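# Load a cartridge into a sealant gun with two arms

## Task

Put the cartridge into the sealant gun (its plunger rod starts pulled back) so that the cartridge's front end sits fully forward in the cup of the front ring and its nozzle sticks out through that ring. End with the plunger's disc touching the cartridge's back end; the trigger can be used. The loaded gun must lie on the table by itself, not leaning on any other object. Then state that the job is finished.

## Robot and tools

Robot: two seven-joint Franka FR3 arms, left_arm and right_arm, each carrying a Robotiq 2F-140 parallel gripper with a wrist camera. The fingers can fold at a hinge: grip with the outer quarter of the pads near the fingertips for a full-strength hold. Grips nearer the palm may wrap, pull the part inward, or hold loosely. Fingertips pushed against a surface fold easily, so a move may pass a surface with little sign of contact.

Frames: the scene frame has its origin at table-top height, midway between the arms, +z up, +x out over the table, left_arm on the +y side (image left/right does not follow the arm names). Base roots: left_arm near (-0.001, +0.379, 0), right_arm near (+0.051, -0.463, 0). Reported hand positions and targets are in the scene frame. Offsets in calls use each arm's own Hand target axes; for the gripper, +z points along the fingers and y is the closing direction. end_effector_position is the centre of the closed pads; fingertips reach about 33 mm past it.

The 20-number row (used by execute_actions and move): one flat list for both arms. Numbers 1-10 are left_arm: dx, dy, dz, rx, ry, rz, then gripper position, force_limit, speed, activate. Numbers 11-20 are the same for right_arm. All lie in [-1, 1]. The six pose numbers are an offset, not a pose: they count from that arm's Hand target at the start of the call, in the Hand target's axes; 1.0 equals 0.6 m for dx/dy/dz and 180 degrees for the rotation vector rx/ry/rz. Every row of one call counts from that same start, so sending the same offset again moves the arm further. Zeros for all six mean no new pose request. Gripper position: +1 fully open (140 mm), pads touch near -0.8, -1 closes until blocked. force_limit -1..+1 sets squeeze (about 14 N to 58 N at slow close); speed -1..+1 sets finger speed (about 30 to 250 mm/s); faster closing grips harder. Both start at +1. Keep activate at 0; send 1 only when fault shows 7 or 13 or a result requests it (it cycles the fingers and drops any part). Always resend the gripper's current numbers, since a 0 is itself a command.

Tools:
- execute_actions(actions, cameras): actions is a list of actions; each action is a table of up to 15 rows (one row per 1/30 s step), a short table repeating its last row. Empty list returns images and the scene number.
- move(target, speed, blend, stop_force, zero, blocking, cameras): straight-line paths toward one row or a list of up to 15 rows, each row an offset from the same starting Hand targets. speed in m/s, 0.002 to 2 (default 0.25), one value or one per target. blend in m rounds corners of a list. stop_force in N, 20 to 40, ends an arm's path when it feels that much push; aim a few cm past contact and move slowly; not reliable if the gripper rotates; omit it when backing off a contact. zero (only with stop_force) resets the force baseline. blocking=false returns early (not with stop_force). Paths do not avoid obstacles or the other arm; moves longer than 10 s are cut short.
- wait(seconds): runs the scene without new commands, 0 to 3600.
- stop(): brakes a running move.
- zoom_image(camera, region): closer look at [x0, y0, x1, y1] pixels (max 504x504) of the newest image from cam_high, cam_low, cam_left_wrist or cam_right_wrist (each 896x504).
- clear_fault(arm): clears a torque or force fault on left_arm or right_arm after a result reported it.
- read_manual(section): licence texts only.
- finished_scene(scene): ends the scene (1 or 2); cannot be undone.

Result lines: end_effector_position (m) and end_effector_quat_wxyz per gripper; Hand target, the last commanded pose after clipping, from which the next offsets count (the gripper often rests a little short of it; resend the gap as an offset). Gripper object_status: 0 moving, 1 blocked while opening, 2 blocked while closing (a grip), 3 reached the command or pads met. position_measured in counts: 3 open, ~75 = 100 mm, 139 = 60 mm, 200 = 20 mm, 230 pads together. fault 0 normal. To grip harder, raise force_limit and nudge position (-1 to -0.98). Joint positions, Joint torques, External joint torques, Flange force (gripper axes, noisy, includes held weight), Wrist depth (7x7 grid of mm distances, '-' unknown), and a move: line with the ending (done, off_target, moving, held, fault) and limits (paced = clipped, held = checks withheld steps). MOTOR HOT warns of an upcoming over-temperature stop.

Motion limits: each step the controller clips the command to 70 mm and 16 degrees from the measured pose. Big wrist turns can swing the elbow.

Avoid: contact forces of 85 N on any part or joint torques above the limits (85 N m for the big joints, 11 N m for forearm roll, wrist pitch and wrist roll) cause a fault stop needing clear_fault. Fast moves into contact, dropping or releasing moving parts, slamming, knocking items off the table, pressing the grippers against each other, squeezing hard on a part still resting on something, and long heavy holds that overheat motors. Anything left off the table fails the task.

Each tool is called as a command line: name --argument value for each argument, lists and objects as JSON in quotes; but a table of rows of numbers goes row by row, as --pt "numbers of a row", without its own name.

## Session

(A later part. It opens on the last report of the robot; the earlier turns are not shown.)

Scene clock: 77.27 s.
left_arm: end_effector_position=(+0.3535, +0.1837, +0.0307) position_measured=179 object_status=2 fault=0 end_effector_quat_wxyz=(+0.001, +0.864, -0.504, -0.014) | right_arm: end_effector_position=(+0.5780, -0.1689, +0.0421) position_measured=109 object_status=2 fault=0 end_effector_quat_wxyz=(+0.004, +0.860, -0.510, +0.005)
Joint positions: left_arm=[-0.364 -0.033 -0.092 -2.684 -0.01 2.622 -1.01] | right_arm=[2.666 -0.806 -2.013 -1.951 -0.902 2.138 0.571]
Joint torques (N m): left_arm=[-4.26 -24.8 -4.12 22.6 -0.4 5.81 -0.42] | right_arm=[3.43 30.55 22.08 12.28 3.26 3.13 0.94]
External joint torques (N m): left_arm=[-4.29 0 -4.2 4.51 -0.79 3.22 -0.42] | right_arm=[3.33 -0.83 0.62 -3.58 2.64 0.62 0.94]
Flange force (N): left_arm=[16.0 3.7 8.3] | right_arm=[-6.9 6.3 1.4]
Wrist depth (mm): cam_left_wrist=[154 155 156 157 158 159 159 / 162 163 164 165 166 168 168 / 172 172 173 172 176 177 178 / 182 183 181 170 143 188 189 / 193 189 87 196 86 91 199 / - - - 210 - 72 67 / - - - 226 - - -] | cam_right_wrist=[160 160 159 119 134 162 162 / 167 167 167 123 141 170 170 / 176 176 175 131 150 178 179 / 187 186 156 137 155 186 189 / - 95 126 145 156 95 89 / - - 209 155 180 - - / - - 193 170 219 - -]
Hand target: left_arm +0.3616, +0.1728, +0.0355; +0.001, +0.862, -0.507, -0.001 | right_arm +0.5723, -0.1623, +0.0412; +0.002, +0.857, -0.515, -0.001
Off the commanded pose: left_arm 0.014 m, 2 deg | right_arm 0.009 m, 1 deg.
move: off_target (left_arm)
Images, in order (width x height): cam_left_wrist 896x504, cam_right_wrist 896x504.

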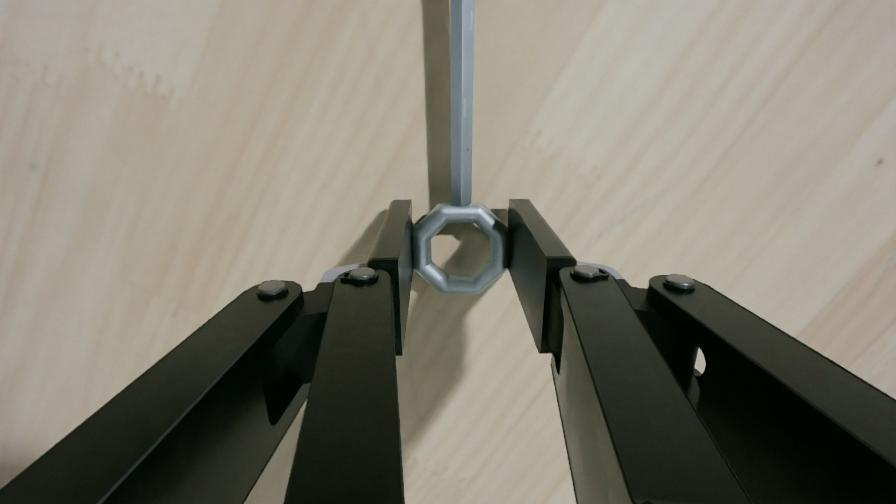

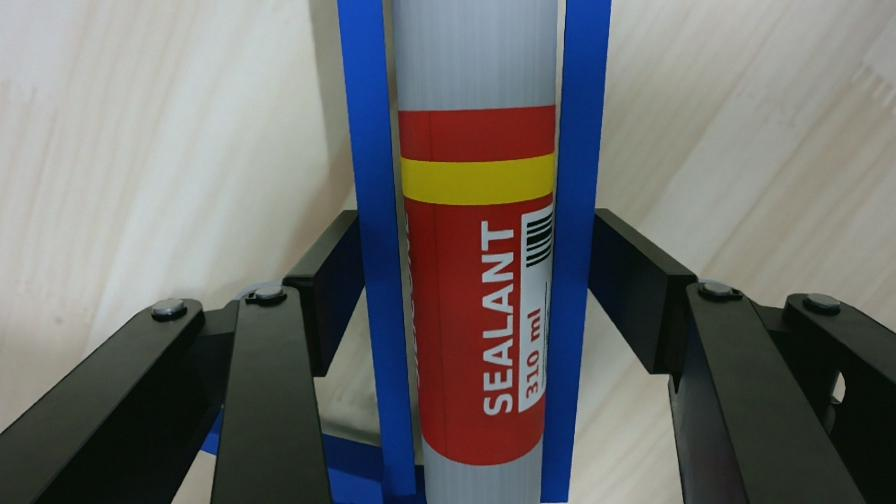

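move --target '[-0.033,0,0,0,0,0,-0.98,0.4,-1,0,0,0,0,0,0,0,-1,-0.3,-1,0]' --speed 0.03 --cameras '["cam_right_wrist","cam_high"]'

zoom_image --camera "cam_high" --region '[300, 250, 380, 320]'

Scene clock: 79.27 s.
left_arm: end_effector_position=(+0.3507, +0.1903, +0.0345) position_measured=179 object_status=2 fault=0 end_effector_quat_wxyz=(+0.000, +0.862, -0.506, -0.003) | right_arm: end_effector_position=(+0.5739, -0.1642, +0.0414) position_measured=109 object_status=2 fault=0 end_effector_quat_wxyz=(+0.003, +0.860, -0.510, +0.002)
Joint positions: left_arm=[-0.364 -0.071 -0.083 -2.724 -0.012 2.647 -0.994] | right_arm=[2.672 -0.806 -2.012 -1.954 -0.896 2.14 0.576]
Joint velocities: left_arm=[0 0 0.002 0 0 0.002 0.006] | right_arm=[within noise]
Joint torques (N m): left_arm=[-0.48 -24.8 0.6 16.73 0.35 3.19 0.13] | right_arm=[0.28 33.26 20.66 14.14 1.27 2.57 0.51]
External joint torques (N m): left_arm=[-0.48 -1.27 0.53 -1.37 -0.04 0.53 0.13] | right_arm=[0.41 2.04 -0.62 -1.72 0.64 0.07 0.51]
Flange force (N): left_arm=[-7.0 4.0 -1.9] | right_arm=[-1.2 8.9 -1.4]
Wrist depth (mm): cam_left_wrist=[160 161 161 161 162 162 162 / 168 168 169 170 170 170 171 / 178 178 178 176 179 180 180 / 187 187 186 170 143 189 190 / 198 194 87 200 86 91 200 / - - - 212 - 72 67 / - - - 227 - - -] | cam_right_wrist=[158 159 157 117 135 161 161 / 166 166 165 122 142 169 169 / 175 175 174 130 151 178 178 / 186 185 156 137 155 186 189 / - 95 125 145 155 95 89 / - - 209 154 180 - - / - - 189 168 222 - -]
Hand target: left_arm +0.3520, +0.1901, +0.0355; +0.001, +0.862, -0.507, -0.001 | right_arm +0.5723, -0.1623, +0.0412; +0.002, +0.857, -0.515, -0.001
Off the commanded pose: left_arm 0.002 m, 0 deg | right_arm 0.003 m, 1 deg.
move: done
Images, in order (width x height): cam_high 896x504, cam_right_wrist 896x504.

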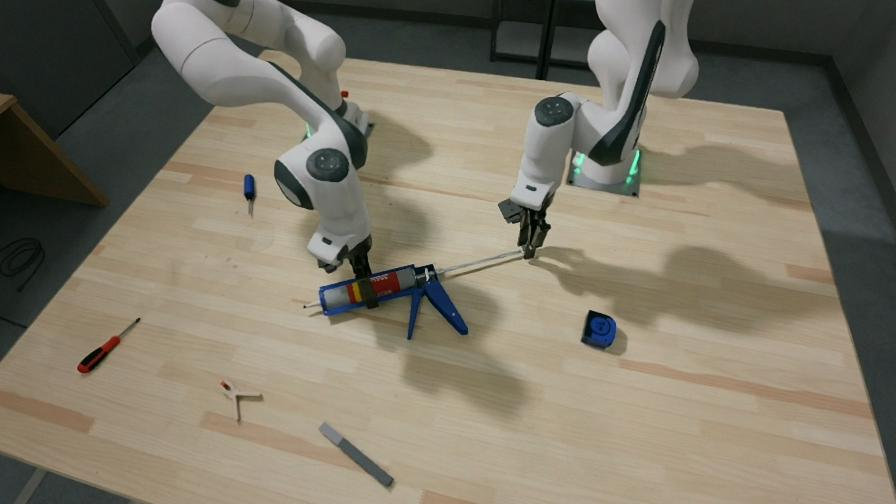

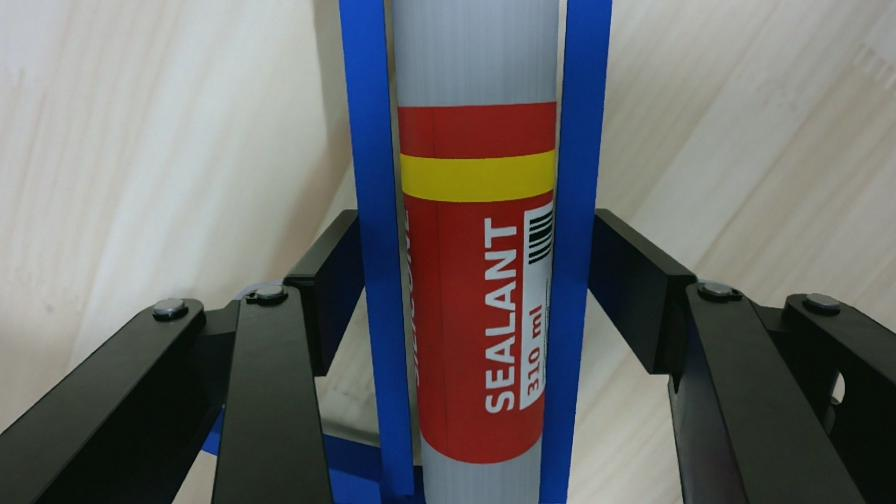

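Scaled by 6.300 from the camera's image (finer frame: 1280x720).

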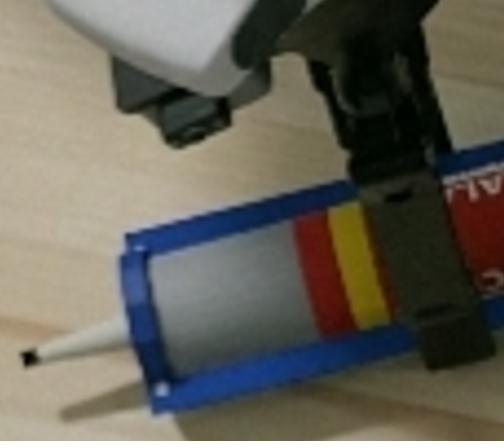

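move --pt "0 0 0 0 0 0 -0.98 0.4 -1 0 0 0 0 0 0 0 0.4 -0.3 0 0" --pt "0 0 0 0 0 0 -0.98 0.4 -1 0 0 0 -0.1 0 0 0 0.4 -0.3 0 0" --pt "0 0 0 0 0 0 -0.98 0.4 -1 0 0.2178 -0.0026 -0.1 0 0 0 -0.3 -0.3 0 0" --speed '[0.1,0.12,0.15]' --blend '[0,0.02,0]' --cameras '["cam_right_wrist","cam_low"]'

zoom_image --camera "cam_right_wrist" --region '[370, 120, 590, 320]'

Scene clock: 83.67 s.
left_arm: end_effector_position=(+0.3509, +0.1904, +0.0344) position_measured=179 object_status=2 fault=0 end_effector_quat_wxyz=(+0.000, +0.862, -0.507, -0.003) | right_arm: end_effector_position=(+0.6350, -0.2758, +0.1016) position_measured=167 object_status=0 fault=0 end_effector_quat_wxyz=(+0.001, +0.855, -0.518, -0.001)
Joint positions: left_arm=[-0.364 -0.071 -0.082 -2.725 -0.012 2.648 -0.992] | right_arm=[2.411 -0.79 -1.891 -1.889 -0.843 2.015 0.348]
Joint torques (N m): left_arm=[-0.44 -24.85 0.44 17.07 0.3 3.11 0.17] | right_arm=[0 31.58 20.88 15.73 0.73 2.33 -0.25]
External joint torques (N m): left_arm=[-0.38 -1.5 0.42 -0.91 -0.09 0.48 0.17] | right_arm=[-0.08 1.86 -1.3 -1.13 0.05 -0.21 -0.25]
Flange force (N): left_arm=[-6.3 3.5 -2.9] | right_arm=[-0.5 5.0 0.2]
Wrist depth (mm): cam_left_wrist=[160 161 161 161 162 162 162 / 168 169 170 170 170 170 171 / 177 178 178 177 179 180 180 / 187 188 185 170 143 190 190 / 198 194 87 200 86 91 200 / - - - 212 - 72 67 / - - - 227 - - -] | cam_right_wrist=[212 213 213 214 215 216 216 / 223 224 224 225 226 227 227 / 235 236 238 237 237 238 240 / 249 249 248 198 247 253 253 / 263 257 90 - 128 - 265 / - - - 231 - - - / - - - 246 - - -]
Hand target: left_arm +0.3520, +0.1901, +0.0355; +0.001, +0.862, -0.507, -0.001 | right_arm +0.6353, -0.2767, +0.1014; +0.002, +0.857, -0.515, -0.001
Off the commanded pose: left_arm 0.002 m, 0 deg | right_arm 0.001 m, 0 deg.
move: done
Images, in order (width x height): cam_low 896x504, cam_right_wrist 896x504.

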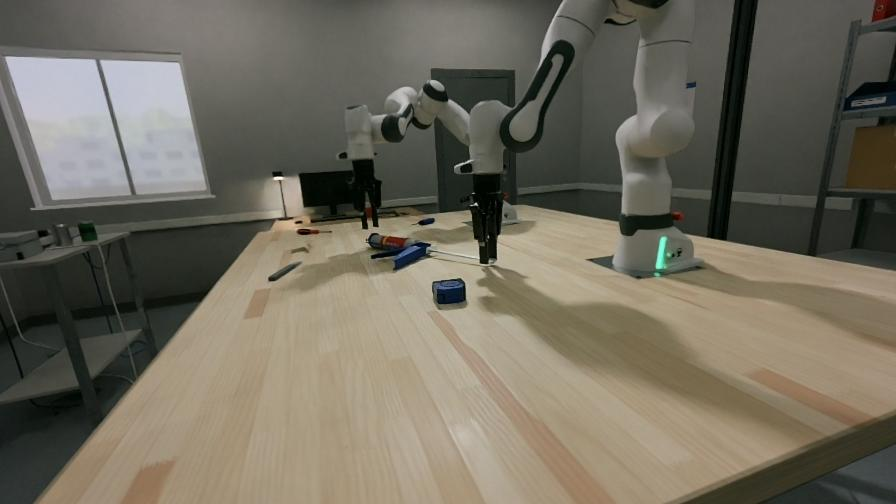

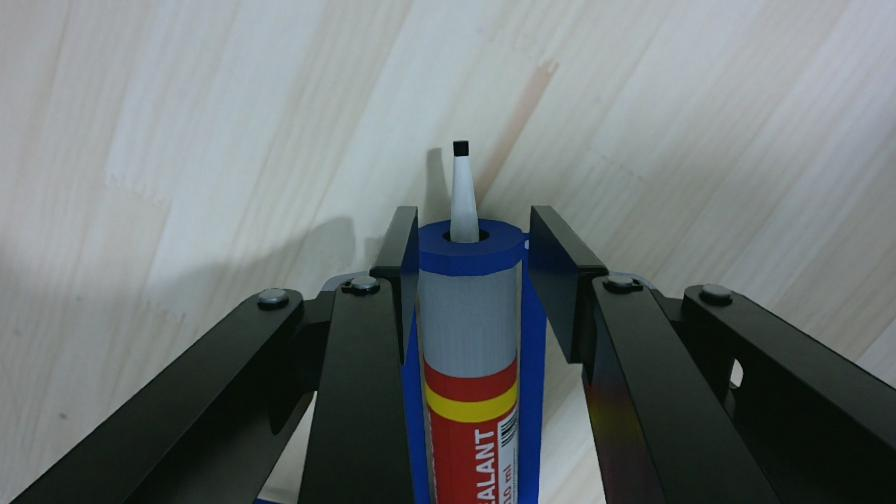

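Scaled by 2.291 from the camera's image (finer frame: 1280x720).

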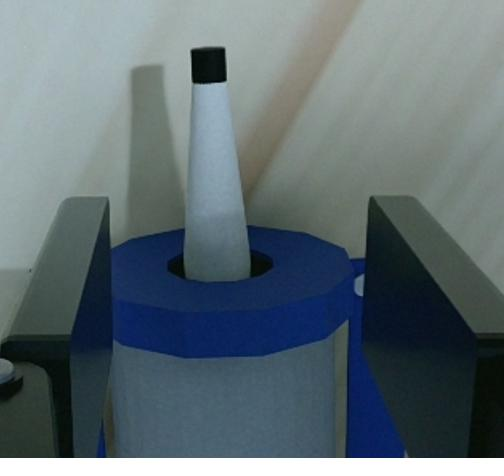

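move --pt "0 0 0 0 0 0 -0.98 0.4 -1 0 0 0 0.0933 0 0 0 -0.3 -0.3 0 0" --pt "0 0 0 0 0 0 -0.98 0.4 -1 0 0 0 0.0933 0 0 0 -1 -0.5 -1 0" --pt "0 0 0 0 0 0 -0.98 0.4 -1 0 0 0 0.0855 0 0 0 -1 -0.5 -1 0" --pt "0 0 0 0 0 0 -0.98 0.4 -1 0 0.016 0 0.0855 0 0 0 -1 -0.5 -1 0" --speed '[0.08,0.05,0.03,0.03]' --cameras '["cam_right_wrist","cam_high","cam_low"]'

zoom_image --camera "cam_high" --region '[300, 250, 380, 320]'

Scene clock: 87.83 s.
left_arm: end_effector_position=(+0.3507, +0.1907, +0.0343) position_measured=179 object_status=2 fault=0 end_effector_quat_wxyz=(+0.000, +0.862, -0.507, -0.003) | right_arm: end_effector_position=(+0.6386, -0.2835, +0.0494) position_measured=213 object_status=2 fault=0 end_effector_quat_wxyz=(+0.002, +0.856, -0.517, +0.000)
Joint positions: left_arm=[-0.364 -0.071 -0.082 -2.725 -0.012 2.648 -0.991] | right_arm=[2.455 -0.846 -1.988 -1.902 -0.914 2.093 0.365]
Joint velocities: left_arm=[within noise] | right_arm=[0 0 0.003 -0.001 0.001 0.001 -0.004]
Joint torques (N m): left_arm=[-0.52 -24.76 0.35 17.38 0.31 3.09 0.15] | right_arm=[-1.01 34.5 21.75 15.41 0.53 2.15 -0.2]
External joint torques (N m): left_arm=[-0.51 -1.32 0.29 -0.62 -0.08 0.45 0.15] | right_arm=[-0.93 2.32 -0.66 -0.18 -0.11 -0.37 -0.2]
Flange force (N): left_arm=[-4.9 3.0 -2.5] | right_arm=[0.8 5.9 -3.2]
Wrist depth (mm): cam_left_wrist=[160 160 161 161 161 162 163 / 168 169 169 170 170 170 170 / 177 177 178 176 179 180 180 / 187 187 186 170 144 189 190 / 197 194 87 200 86 91 200 / - - - 213 - 72 67 / - - - 227 - - -] | cam_right_wrist=[165 166 167 167 167 167 167 / 174 174 175 175 176 176 177 / 183 184 184 183 185 186 186 / 194 194 195 160 193 197 198 / 205 204 91 106 94 204 209 / 216 - - - - - 220 / - - - - - - -]
Hand target: left_arm +0.3520, +0.1901, +0.0355; +0.001, +0.862, -0.507, -0.001 | right_arm +0.6396, -0.2854, +0.0502; +0.002, +0.857, -0.515, -0.001
Off the commanded pose: left_arm 0.002 m, 0 deg | right_arm 0.002 m, 0 deg.
move: done
Images, in order (width x height): cam_high 896x504, cam_low 896x504, cam_right_wrist 896x504.

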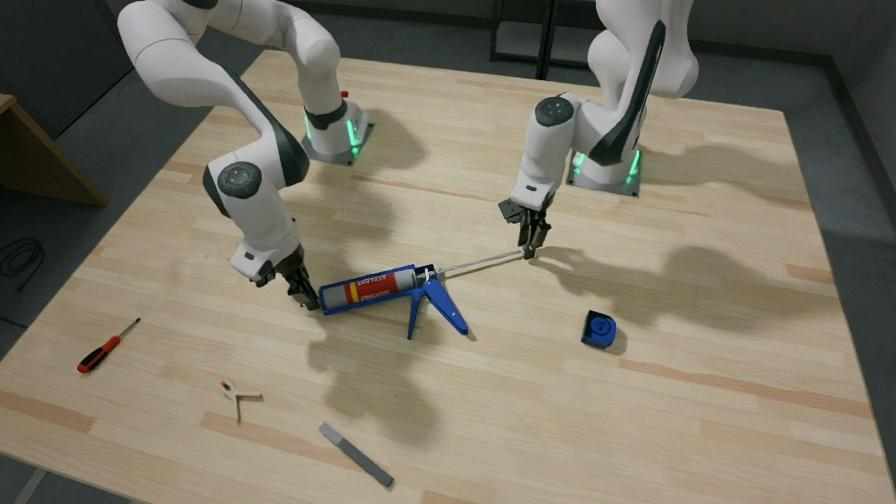

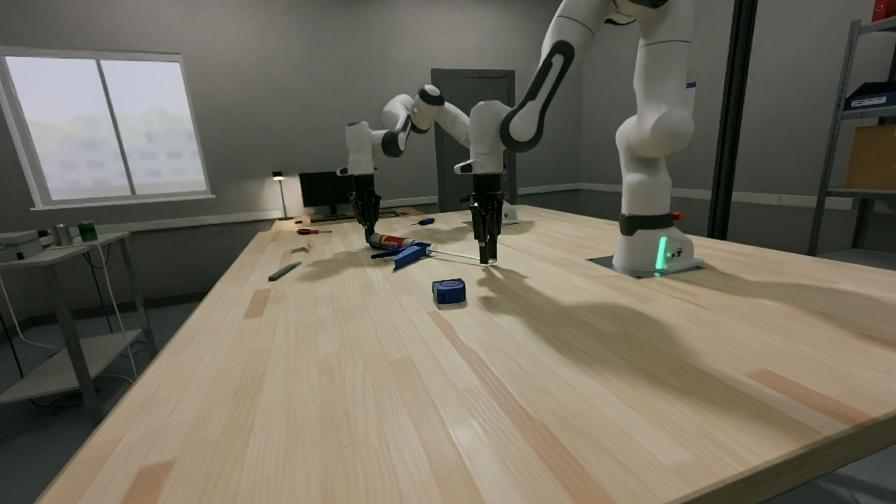

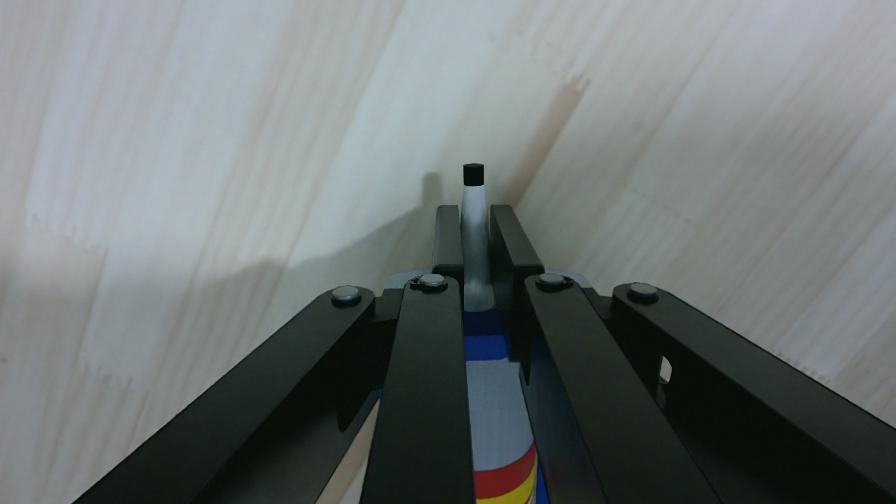

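Scaled by 6.300 from the camera's image (finer frame: 1280x720).

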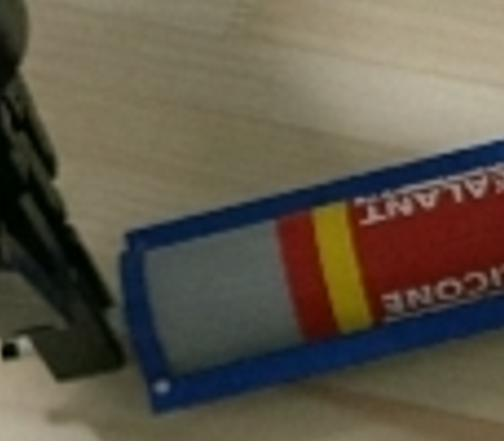

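move --target '[0,0,0,0,0,0,-0.98,0.4,-1,0,0.008,0,0,0,0,0,-1,-0.5,-1,0]' --speed 0.03 --cameras '["cam_right_wrist","cam_high"]'

zoom_image --camera "cam_high" --region '[300, 250, 380, 320]'

Scene clock: 88.67 s.
left_arm: end_effector_position=(+0.3514, +0.1903, +0.0347) position_measured=179 object_status=2 fault=0 end_effector_quat_wxyz=(+0.000, +0.862, -0.507, -0.002) | right_arm: end_effector_position=(+0.6392, -0.2842, +0.0493) position_measured=213 object_status=2 fault=0 end_effector_quat_wxyz=(+0.001, +0.857, -0.515, -0.002)
Joint positions: left_arm=[-0.364 -0.072 -0.082 -2.725 -0.012 2.65 -0.991] | right_arm=[2.453 -0.848 -1.988 -1.9 -0.912 2.093 0.357]
Joint velocities: left_arm=[within noise] | right_arm=[0 0.001 0 -0.001 0 -0.001 -0.006]
Joint torques (N m): left_arm=[-0.35 -24.52 0.45 16.85 0.28 2.75 0.14] | right_arm=[-2.48 35.33 20.59 16.32 0.19 1.99 -0.27]
External joint torques (N m): left_arm=[-0.35 -1.09 0.37 -1.22 -0.11 0.1 0.14] | right_arm=[-2.66 2.92 -2.14 0.78 -0.46 -0.56 -0.27]
Flange force (N): left_arm=[-6.0 3.4 -2.9] | right_arm=[3.7 6.1 -3.0]
Wrist depth (mm): cam_left_wrist=[161 161 161 162 162 162 162 / 169 169 170 170 170 171 171 / 178 178 179 177 179 180 180 / 188 188 186 170 144 190 190 / 198 195 87 200 86 91 199 / - - - 212 - 72 67 / - - - 227 - - -] | cam_right_wrist=[165 165 166 167 167 168 167 / 174 174 174 175 176 176 177 / 183 184 184 183 186 185 185 / 194 194 195 160 194 197 198 / 205 203 90 106 94 203 210 / 217 - - - - - 221 / - - - - - - -]
Hand target: left_arm +0.3520, +0.1901, +0.0355; +0.001, +0.862, -0.507, -0.001 | right_arm +0.6418, -0.2896, +0.0502; +0.002, +0.857, -0.515, -0.001
Off the commanded pose: left_arm 0.001 m, 0 deg | right_arm 0.006 m, 0 deg.
move: off_target (right_arm)
Images, in order (width x height): cam_high 896x504, cam_right_wrist 896x504.

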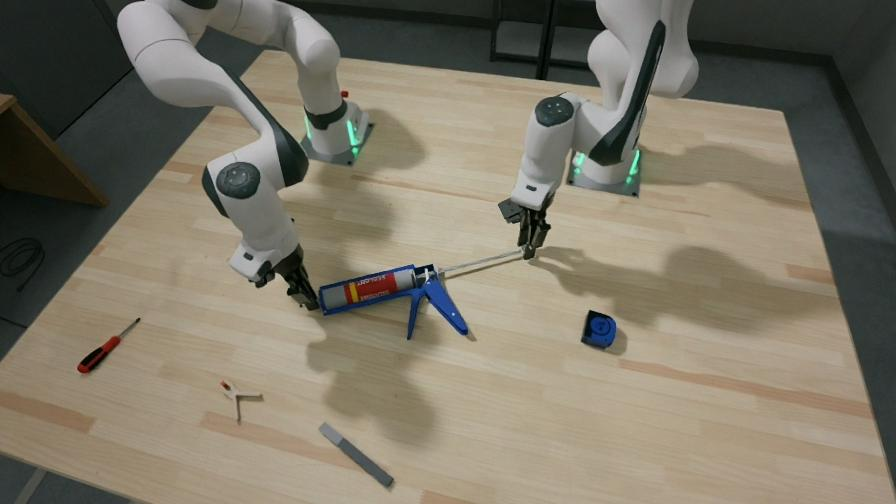

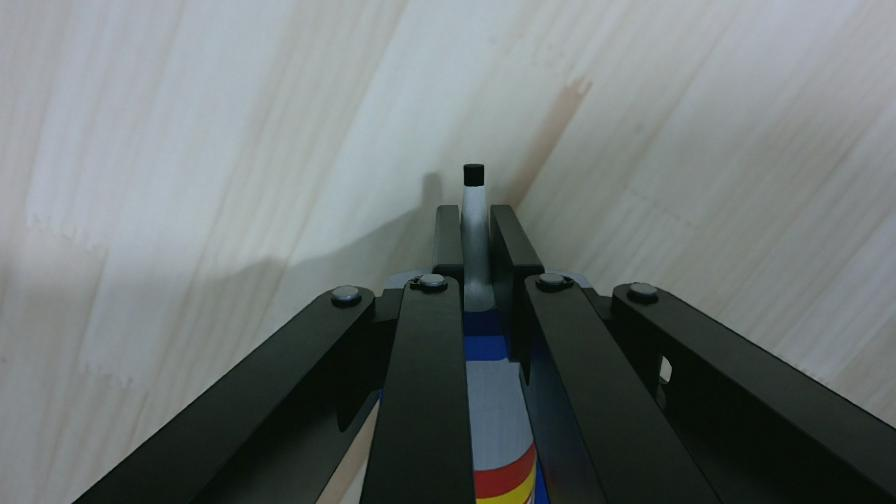

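Scaled by 6.300 from the camera's image (finer frame: 1280x720).

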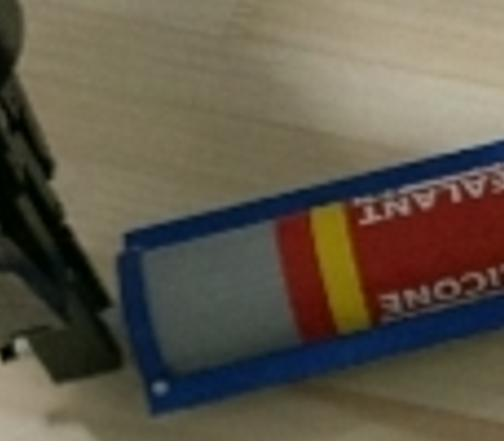

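move --pt "0 0 0 0 0 0 -0.98 0.4 -1 0 -0.0083 0 0 0 0 0 -1 -0.5 -1 0" --pt "0 0 0 0 0 0 -0.98 0.4 -1 0 -0.0083 0 0 0 0 0 -0.4 -0.5 -1 0" --pt "0 0 0 0 0 0 -0.98 0.4 -1 0 -0.035 0 0 0 0 0 -0.4 -0.5 -1 0" --speed '[0.03,0.05,0.04]' --cameras '["cam_right_wrist","cam_high","cam_low"]'

zoom_image --camera "cam_right_wrist" --region '[370, 120, 590, 320]'

zoom_image --camera "cam_high" --region '[300, 250, 380, 320]'

Scene clock: 94.43 s.
left_arm: end_effector_position=(+0.3499, +0.1916, +0.0337) position_measured=179 object_status=2 fault=0 end_effector_quat_wxyz=(+0.000, +0.862, -0.507, -0.004) | right_arm: end_effector_position=(+0.6345, -0.2762, +0.0499) position_measured=179 object_status=3 fault=0 end_effector_quat_wxyz=(+0.004, +0.858, -0.513, +0.001)
Joint positions: left_arm=[-0.364 -0.072 -0.081 -2.727 -0.012 2.648 -0.991] | right_arm=[2.468 -0.84 -1.988 -1.907 -0.912 2.093 0.372]
Joint velocities: left_arm=[within noise] | right_arm=[0 0 0.001 0 -0.001 0 0.006]
Joint torques (N m): left_arm=[-0.93 -24.66 -0.02 18.53 0.31 3.43 0.1] | right_arm=[2.28 34.12 22.58 12.65 1.55 2.95 0.49]
External joint torques (N m): left_arm=[-0.84 -1.19 -0.01 0.44 -0.09 0.78 0.1] | right_arm=[2.32 2.13 0.25 -2.99 0.91 0.44 0.49]
Flange force (N): left_arm=[-1.5 1.9 -1.3] | right_arm=[-6.3 9.6 -0.7]
Wrist depth (mm): cam_left_wrist=[159 160 161 160 161 161 161 / 167 168 168 168 170 170 170 / 177 177 177 176 179 179 179 / 186 186 185 170 144 189 189 / 197 193 87 199 86 91 199 / - - - 212 - 72 67 / - - - 226 - - -] | cam_right_wrist=[166 166 167 167 168 169 169 / 174 175 176 176 177 177 177 / 184 184 185 184 186 187 187 / 193 194 195 175 167 197 198 / 205 201 90 149 114 93 207 / - - - - - - - / - - - 173 - - -]
Hand target: left_arm +0.3520, +0.1901, +0.0355; +0.001, +0.862, -0.507, -0.001 | right_arm +0.6320, -0.2711, +0.0501; +0.002, +0.857, -0.515, -0.001
Off the commanded pose: left_arm 0.003 m, 0 deg | right_arm 0.006 m, 0 deg.
move: off_target (right_arm)
Images, in order (width x height): cam_high 896x504, cam_low 896x504, cam_right_wrist 896x504.

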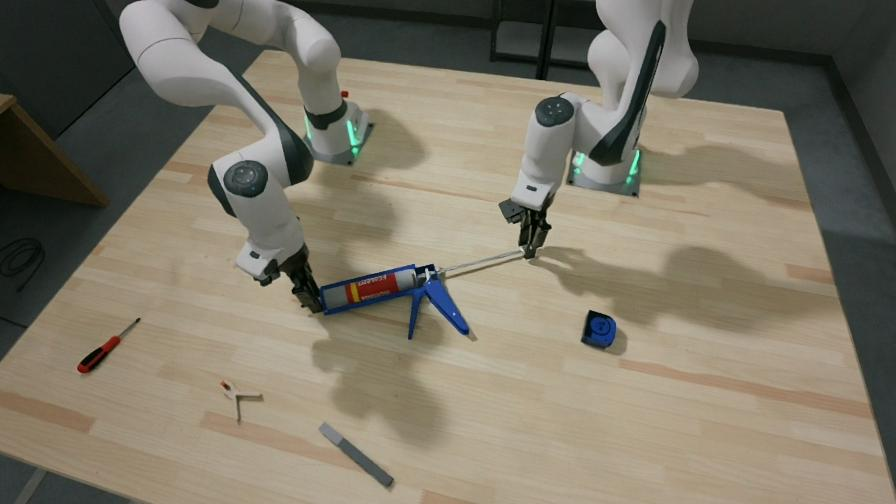

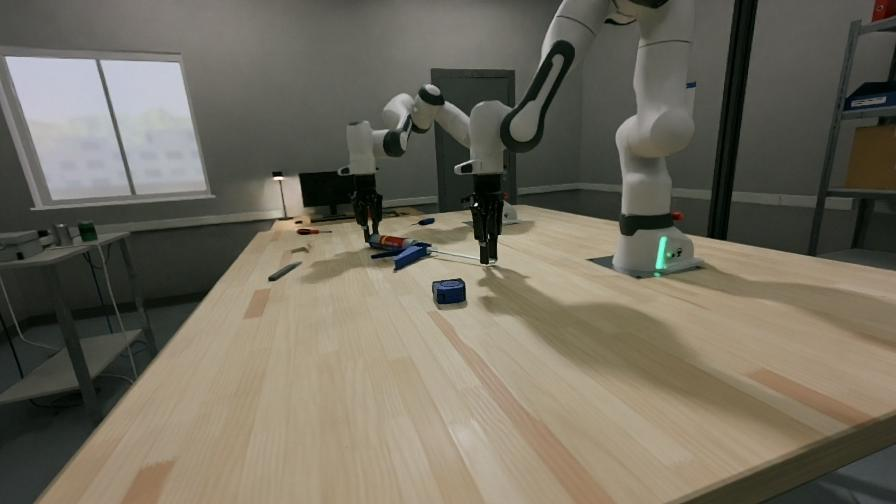

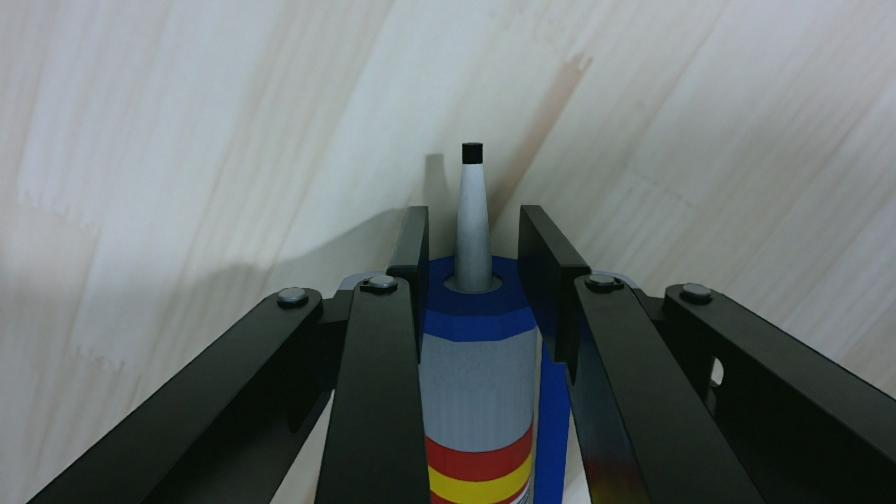

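Scaled by 2.291 from the camera's image (finer frame: 1280x720).

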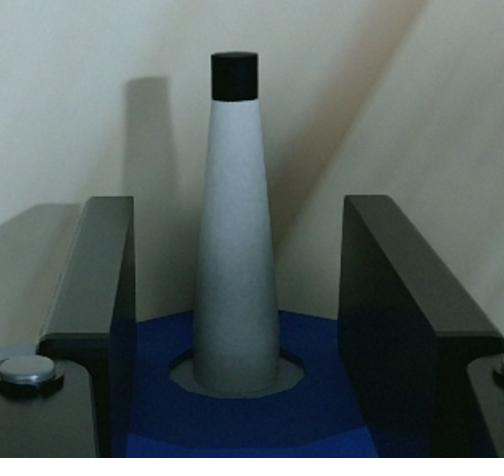

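Scaled by 6.300 from the camera's image (finer frame: 1280x720).

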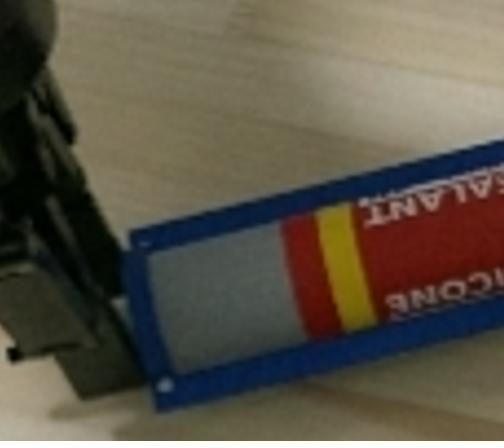

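move --target '[0,0,0,0,0,0,-0.98,0.4,-1,0,0,0,0,0,0,0,-1,0,-1,0]' --speed 0.05

move --target '[0.045,0,0,0,0,0,-0.98,0.4,-1,0,-0.02,0,0,0,0,0,-1,0,-1,0]' --speed 0.02 --stop_force 38 --cameras '["cam_right_wrist","cam_left_wrist","cam_high"]'

zoom_image --camera "cam_high" --region '[300, 250, 380, 320]'

zoom_image --camera "cam_high" --region '[390, 250, 450, 310]'

Scene clock: 96.13 s.
left_arm: end_effector_position=(+0.3498, +0.1920, +0.0337) position_measured=179 object_status=2 fault=0 end_effector_quat_wxyz=(+0.000, +0.862, -0.506, -0.004) | right_arm: end_effector_position=(+0.6341, -0.2758, +0.0500) position_measured=214 object_status=0 fault=0 end_effector_quat_wxyz=(+0.004, +0.858, -0.514, +0.001)
Joint positions: left_arm=[-0.364 -0.072 -0.08 -2.727 -0.012 2.648 -0.99] | right_arm=[2.468 -0.839 -1.987 -1.908 -0.912 2.093 0.375]
Joint torques (N m): left_arm=[-1.01 -24.79 -0.18 18.64 0.3 3.53 0.13] | right_arm=[1.96 33.31 22.27 12.45 1.58 2.56 0.48]
External joint torques (N m): left_arm=[-1.04 -1.38 -0.29 0.63 -0.08 0.89 0.13] | right_arm=[2.02 1.29 -0.07 -3.26 0.94 0.04 0.47]
Flange force (N): left_arm=[-1.2 2.4 -1.6] | right_arm=[-5.7 9.2 0.1]
Wrist depth (mm): cam_left_wrist=[159 159 160 161 161 162 162 / 167 168 168 169 169 170 170 / 176 176 178 176 178 179 180 / 187 187 185 170 144 188 189 / 197 193 87 199 86 91 199 / - - - 211 - 72 67 / - - - 227 - - -] | cam_right_wrist=[166 166 167 167 168 169 169 / 174 175 176 176 177 178 178 / 184 185 185 184 187 187 187 / 194 194 195 161 194 198 198 / 205 203 93 147 94 204 210 / 215 - - - - - 220 / - - - - - - -]
Hand target: left_arm +0.3520, +0.1901, +0.0355; +0.001, +0.862, -0.507, -0.001 | right_arm +0.6320, -0.2711, +0.0501; +0.002, +0.857, -0.515, -0.001
Off the commanded pose: left_arm 0.003 m, 0 deg | right_arm 0.005 m, 0 deg.
move: done

Scene clock: 98.47 s.
left_arm: end_effector_position=(+0.3529, +0.1806, +0.0287) position_measured=179 object_status=2 fault=0 end_effector_quat_wxyz=(+0.001, +0.864, -0.504, -0.021) | right_arm: end_effector_position=(+0.6368, -0.2769, +0.0531) position_measured=214 object_status=2 fault=0 end_effector_quat_wxyz=(+0.005, +0.855, -0.518, +0.009)
Joint positions: left_arm=[-0.367 -0.018 -0.096 -2.669 -0.007 2.609 -1.02] | right_arm=[2.472 -0.829 -1.988 -1.908 -0.918 2.092 0.391]
Joint torques (N m): left_arm=[-4.72 -26.07 -4.62 24.49 -0.54 7.1 -0.38] | right_arm=[7.13 28.75 24.86 8.79 3.28 3.38 0.74]
External joint torques (N m): left_arm=[-4.73 -0.73 -4.66 6.46 -0.93 4.55 -0.38] | right_arm=[7.05 -3.21 2.63 -7.05 2.66 0.86 0.74]
Flange force (N): left_arm=[19.4 2.8 9.4] | right_arm=[-14.0 6.5 5.2]
Wrist depth (mm): cam_left_wrist=[151 153 153 154 155 156 158 / 159 160 161 163 164 165 166 / 168 169 171 169 173 175 177 / 179 180 178 170 144 186 188 / 190 186 87 194 86 91 200 / - - - 208 - 72 67 / - - - 226 - - -] | cam_right_wrist=[170 170 171 172 171 172 172 / 178 179 179 180 180 181 181 / 188 188 188 187 189 190 190 / 198 197 198 161 197 200 200 / 209 206 93 106 - 206 212 / 219 - - - - - 222 / - - - - - - -]
Hand target: left_arm +0.3651, +0.1665, +0.0355; +0.001, +0.862, -0.507, -0.001 | right_arm +0.6263, -0.2605, +0.0501; +0.002, +0.857, -0.515, -0.001
Off the commanded pose: left_arm 0.020 m, 2 deg | right_arm 0.020 m, 1 deg.
move: off_target (left_arm, right_arm)
Images, in order (width x height): cam_high 896x504, cam_left_wrist 896x504, cam_right_wrist 896x504.

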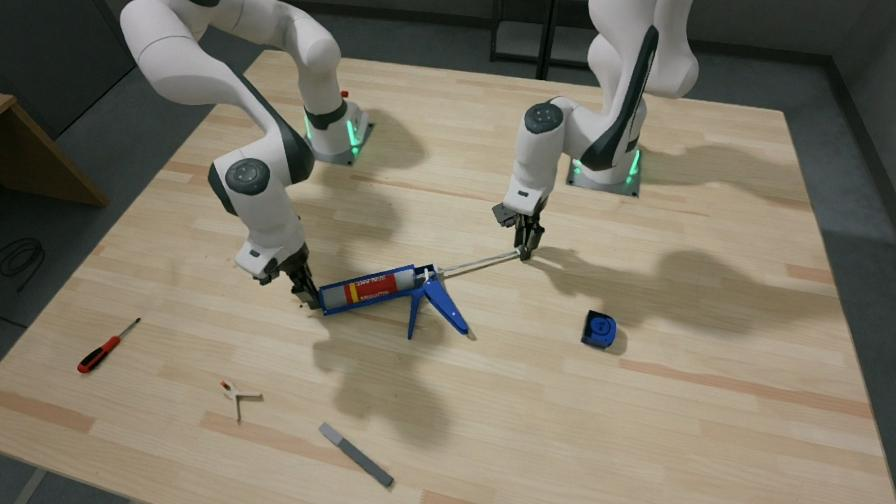

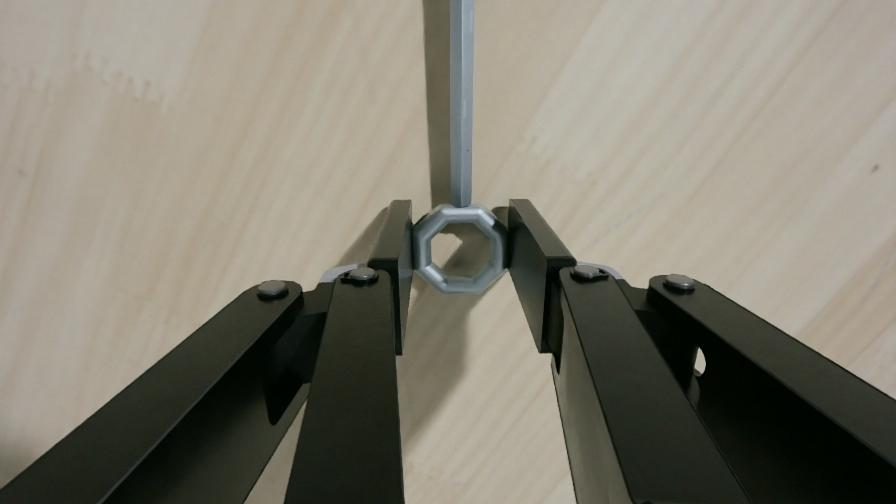

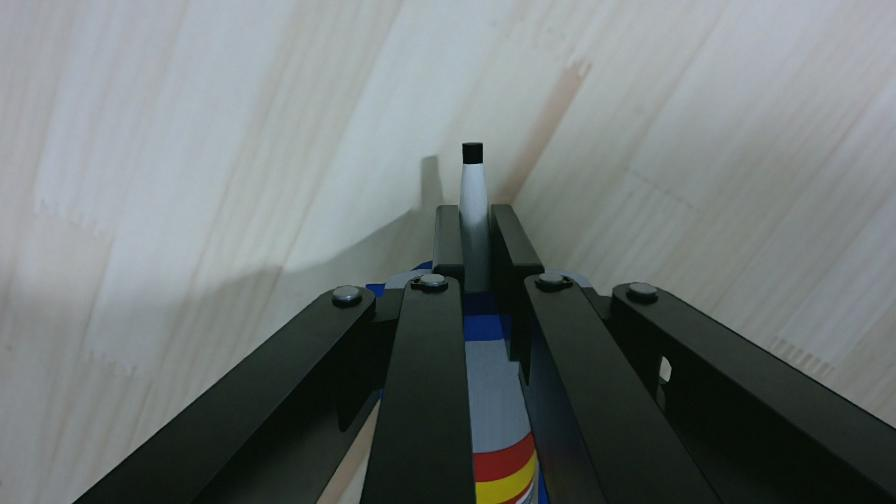

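Scaled by 6.300 from the camera's image (finer frame: 1280x720).

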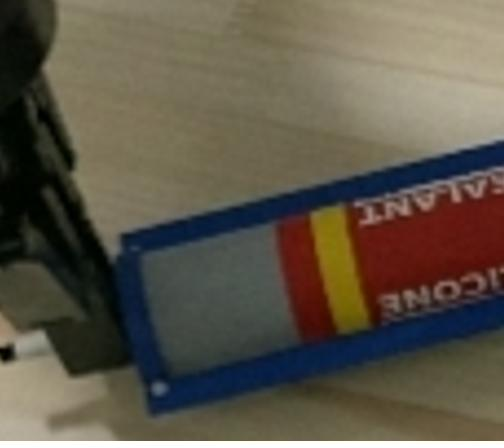

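Scaled by 8.400 from the camera's image (finer frame: 1280x720).

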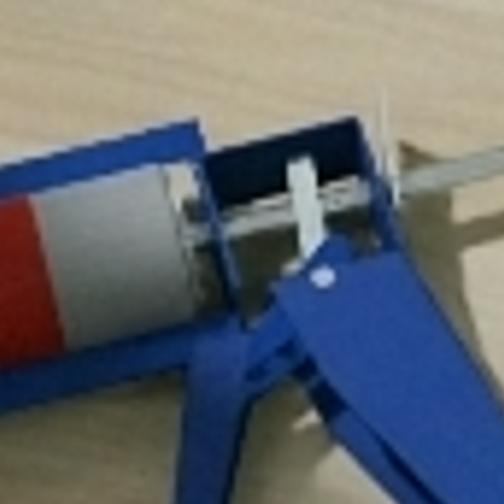

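execute_actions --actions '[]'

zoom_image --camera "cam_high" --region '[390, 240, 500, 310]'

Scene clock: 99.43 s.
left_arm: end_effector_position=(+0.3529, +0.1806, +0.0287) position_measured=179 object_status=2 fault=0 end_effector_quat_wxyz=(+0.001, +0.864, -0.504, -0.021) | right_arm: end_effector_position=(+0.6368, -0.2769, +0.0531) position_measured=214 object_status=2 fault=0 end_effector_quat_wxyz=(+0.005, +0.855, -0.518, +0.009)
Joint positions: left_arm=[-0.367 -0.018 -0.096 -2.669 -0.007 2.609 -1.02] | right_arm=[2.472 -0.829 -1.988 -1.908 -0.919 2.092 0.391]
Joint velocities: within noise
Joint torques (N m): left_arm=[-4.69 -26.09 -4.64 24.46 -0.53 7.08 -0.42] | right_arm=[7.14 28.76 24.88 8.73 3.3 3.39 0.67]
External joint torques (N m): left_arm=[-4.62 -0.9 -4.6 6.5 -0.92 4.54 -0.42] | right_arm=[7.07 -3.31 2.59 -7.2 2.68 0.86 0.67]
Flange force (N): left_arm=[19.1 2.9 8.9] | right_arm=[-14.0 6.8 5.4]
Wrist depth (mm): cam_left_wrist=[151 153 153 154 156 157 158 / 159 160 162 163 164 166 167 / 168 170 171 169 174 175 177 / 179 180 178 170 143 186 188 / 190 186 86 194 86 91 200 / - - - 208 - 72 67 / - - - 224 - - -] | cam_right_wrist=[170 171 171 171 172 172 172 / 179 179 179 180 180 180 180 / 187 188 188 187 189 190 190 / 198 198 198 161 197 200 200 / 210 207 93 146 - 206 212 / 219 - - - - - 221 / - - - - - - -]
Hand target: left_arm +0.3651, +0.1665, +0.0355; +0.001, +0.862, -0.507, -0.001 | right_arm +0.6263, -0.2605, +0.0501; +0.002, +0.857, -0.515, -0.001
Tool commands: left_gripper/position=-0.98 left_gripper/force_limit=+0.4 left_gripper/speed=-1.0 left_gripper/activate=+0.0 right_gripper/position=-1.0 right_gripper/force_limit=+0.0 right_gripper/speed=-1.0 right_gripper/activate=+0.0
Off the commanded pose: left_arm 0.020 m, 2 deg | right_arm 0.020 m, 1 deg.

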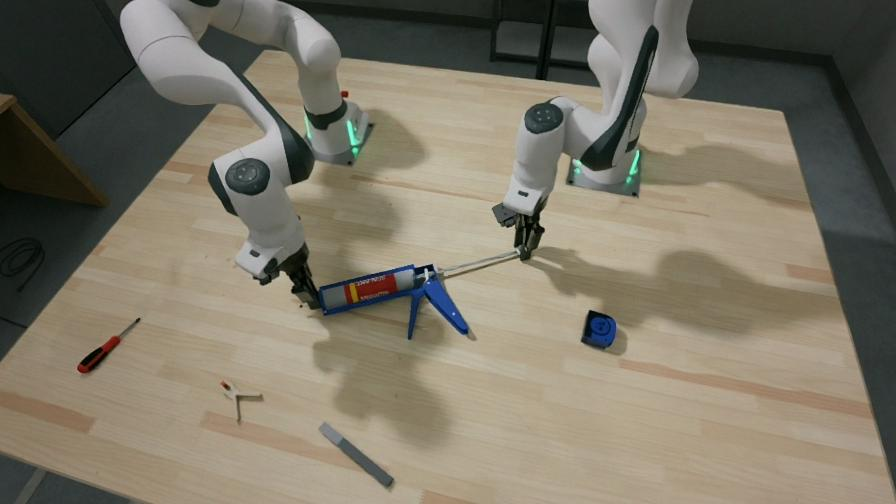

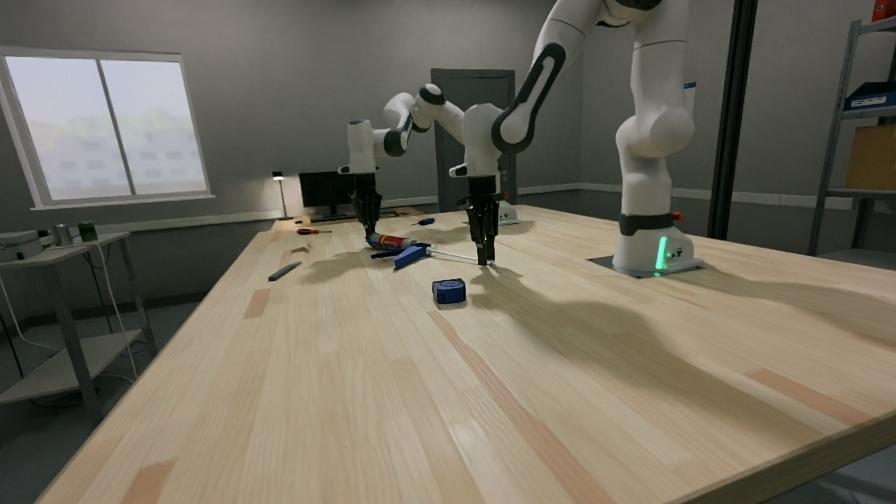

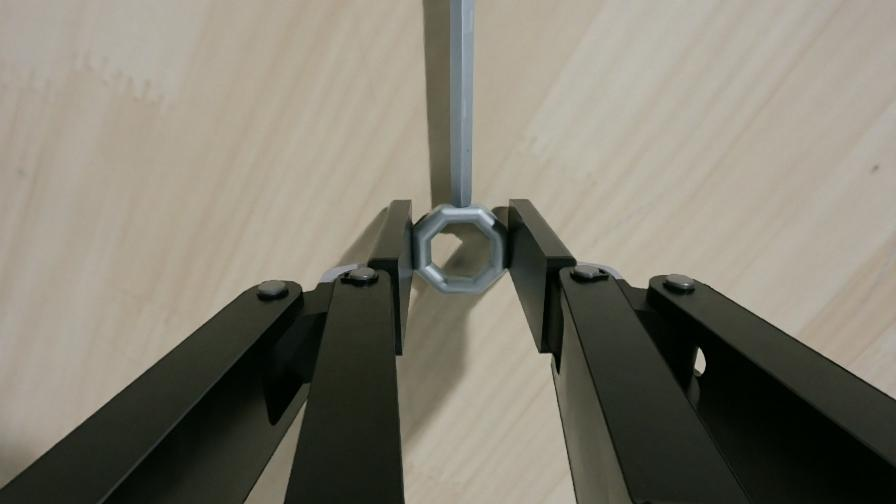

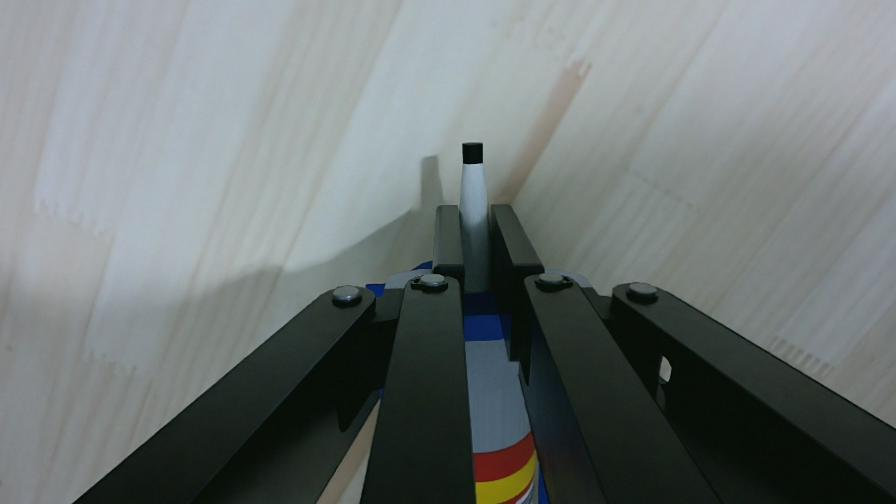

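Scaled by 4.582 from the camera's image (finer frame: 1280x720).

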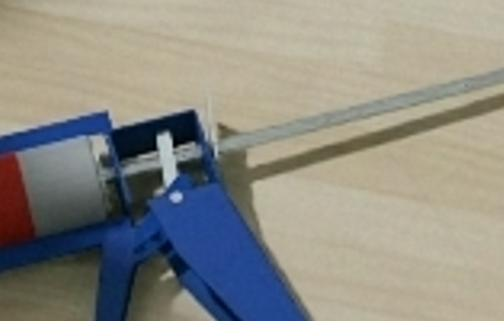

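zoom_image --camera "cam_high" --region '[400, 256, 440, 296]'

zoom_image --camera "cam_low" --region '[360, 225, 450, 275]'

Scaled by 12.600 from the camera's image (finer frame: 1280x720).

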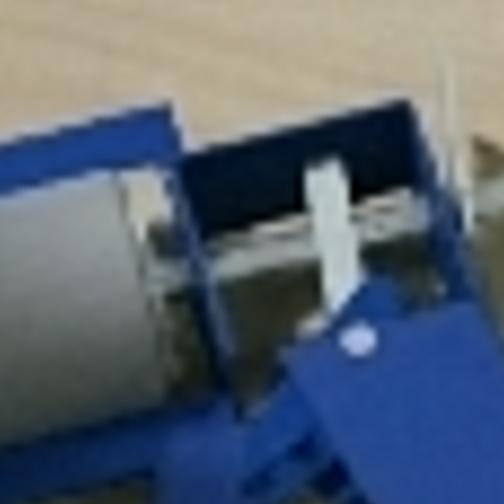

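Scaled by 5.600 from the camera's image (finer frame: 1280x720).

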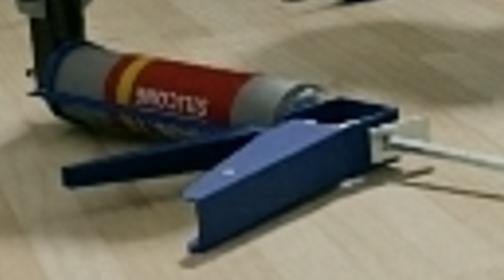

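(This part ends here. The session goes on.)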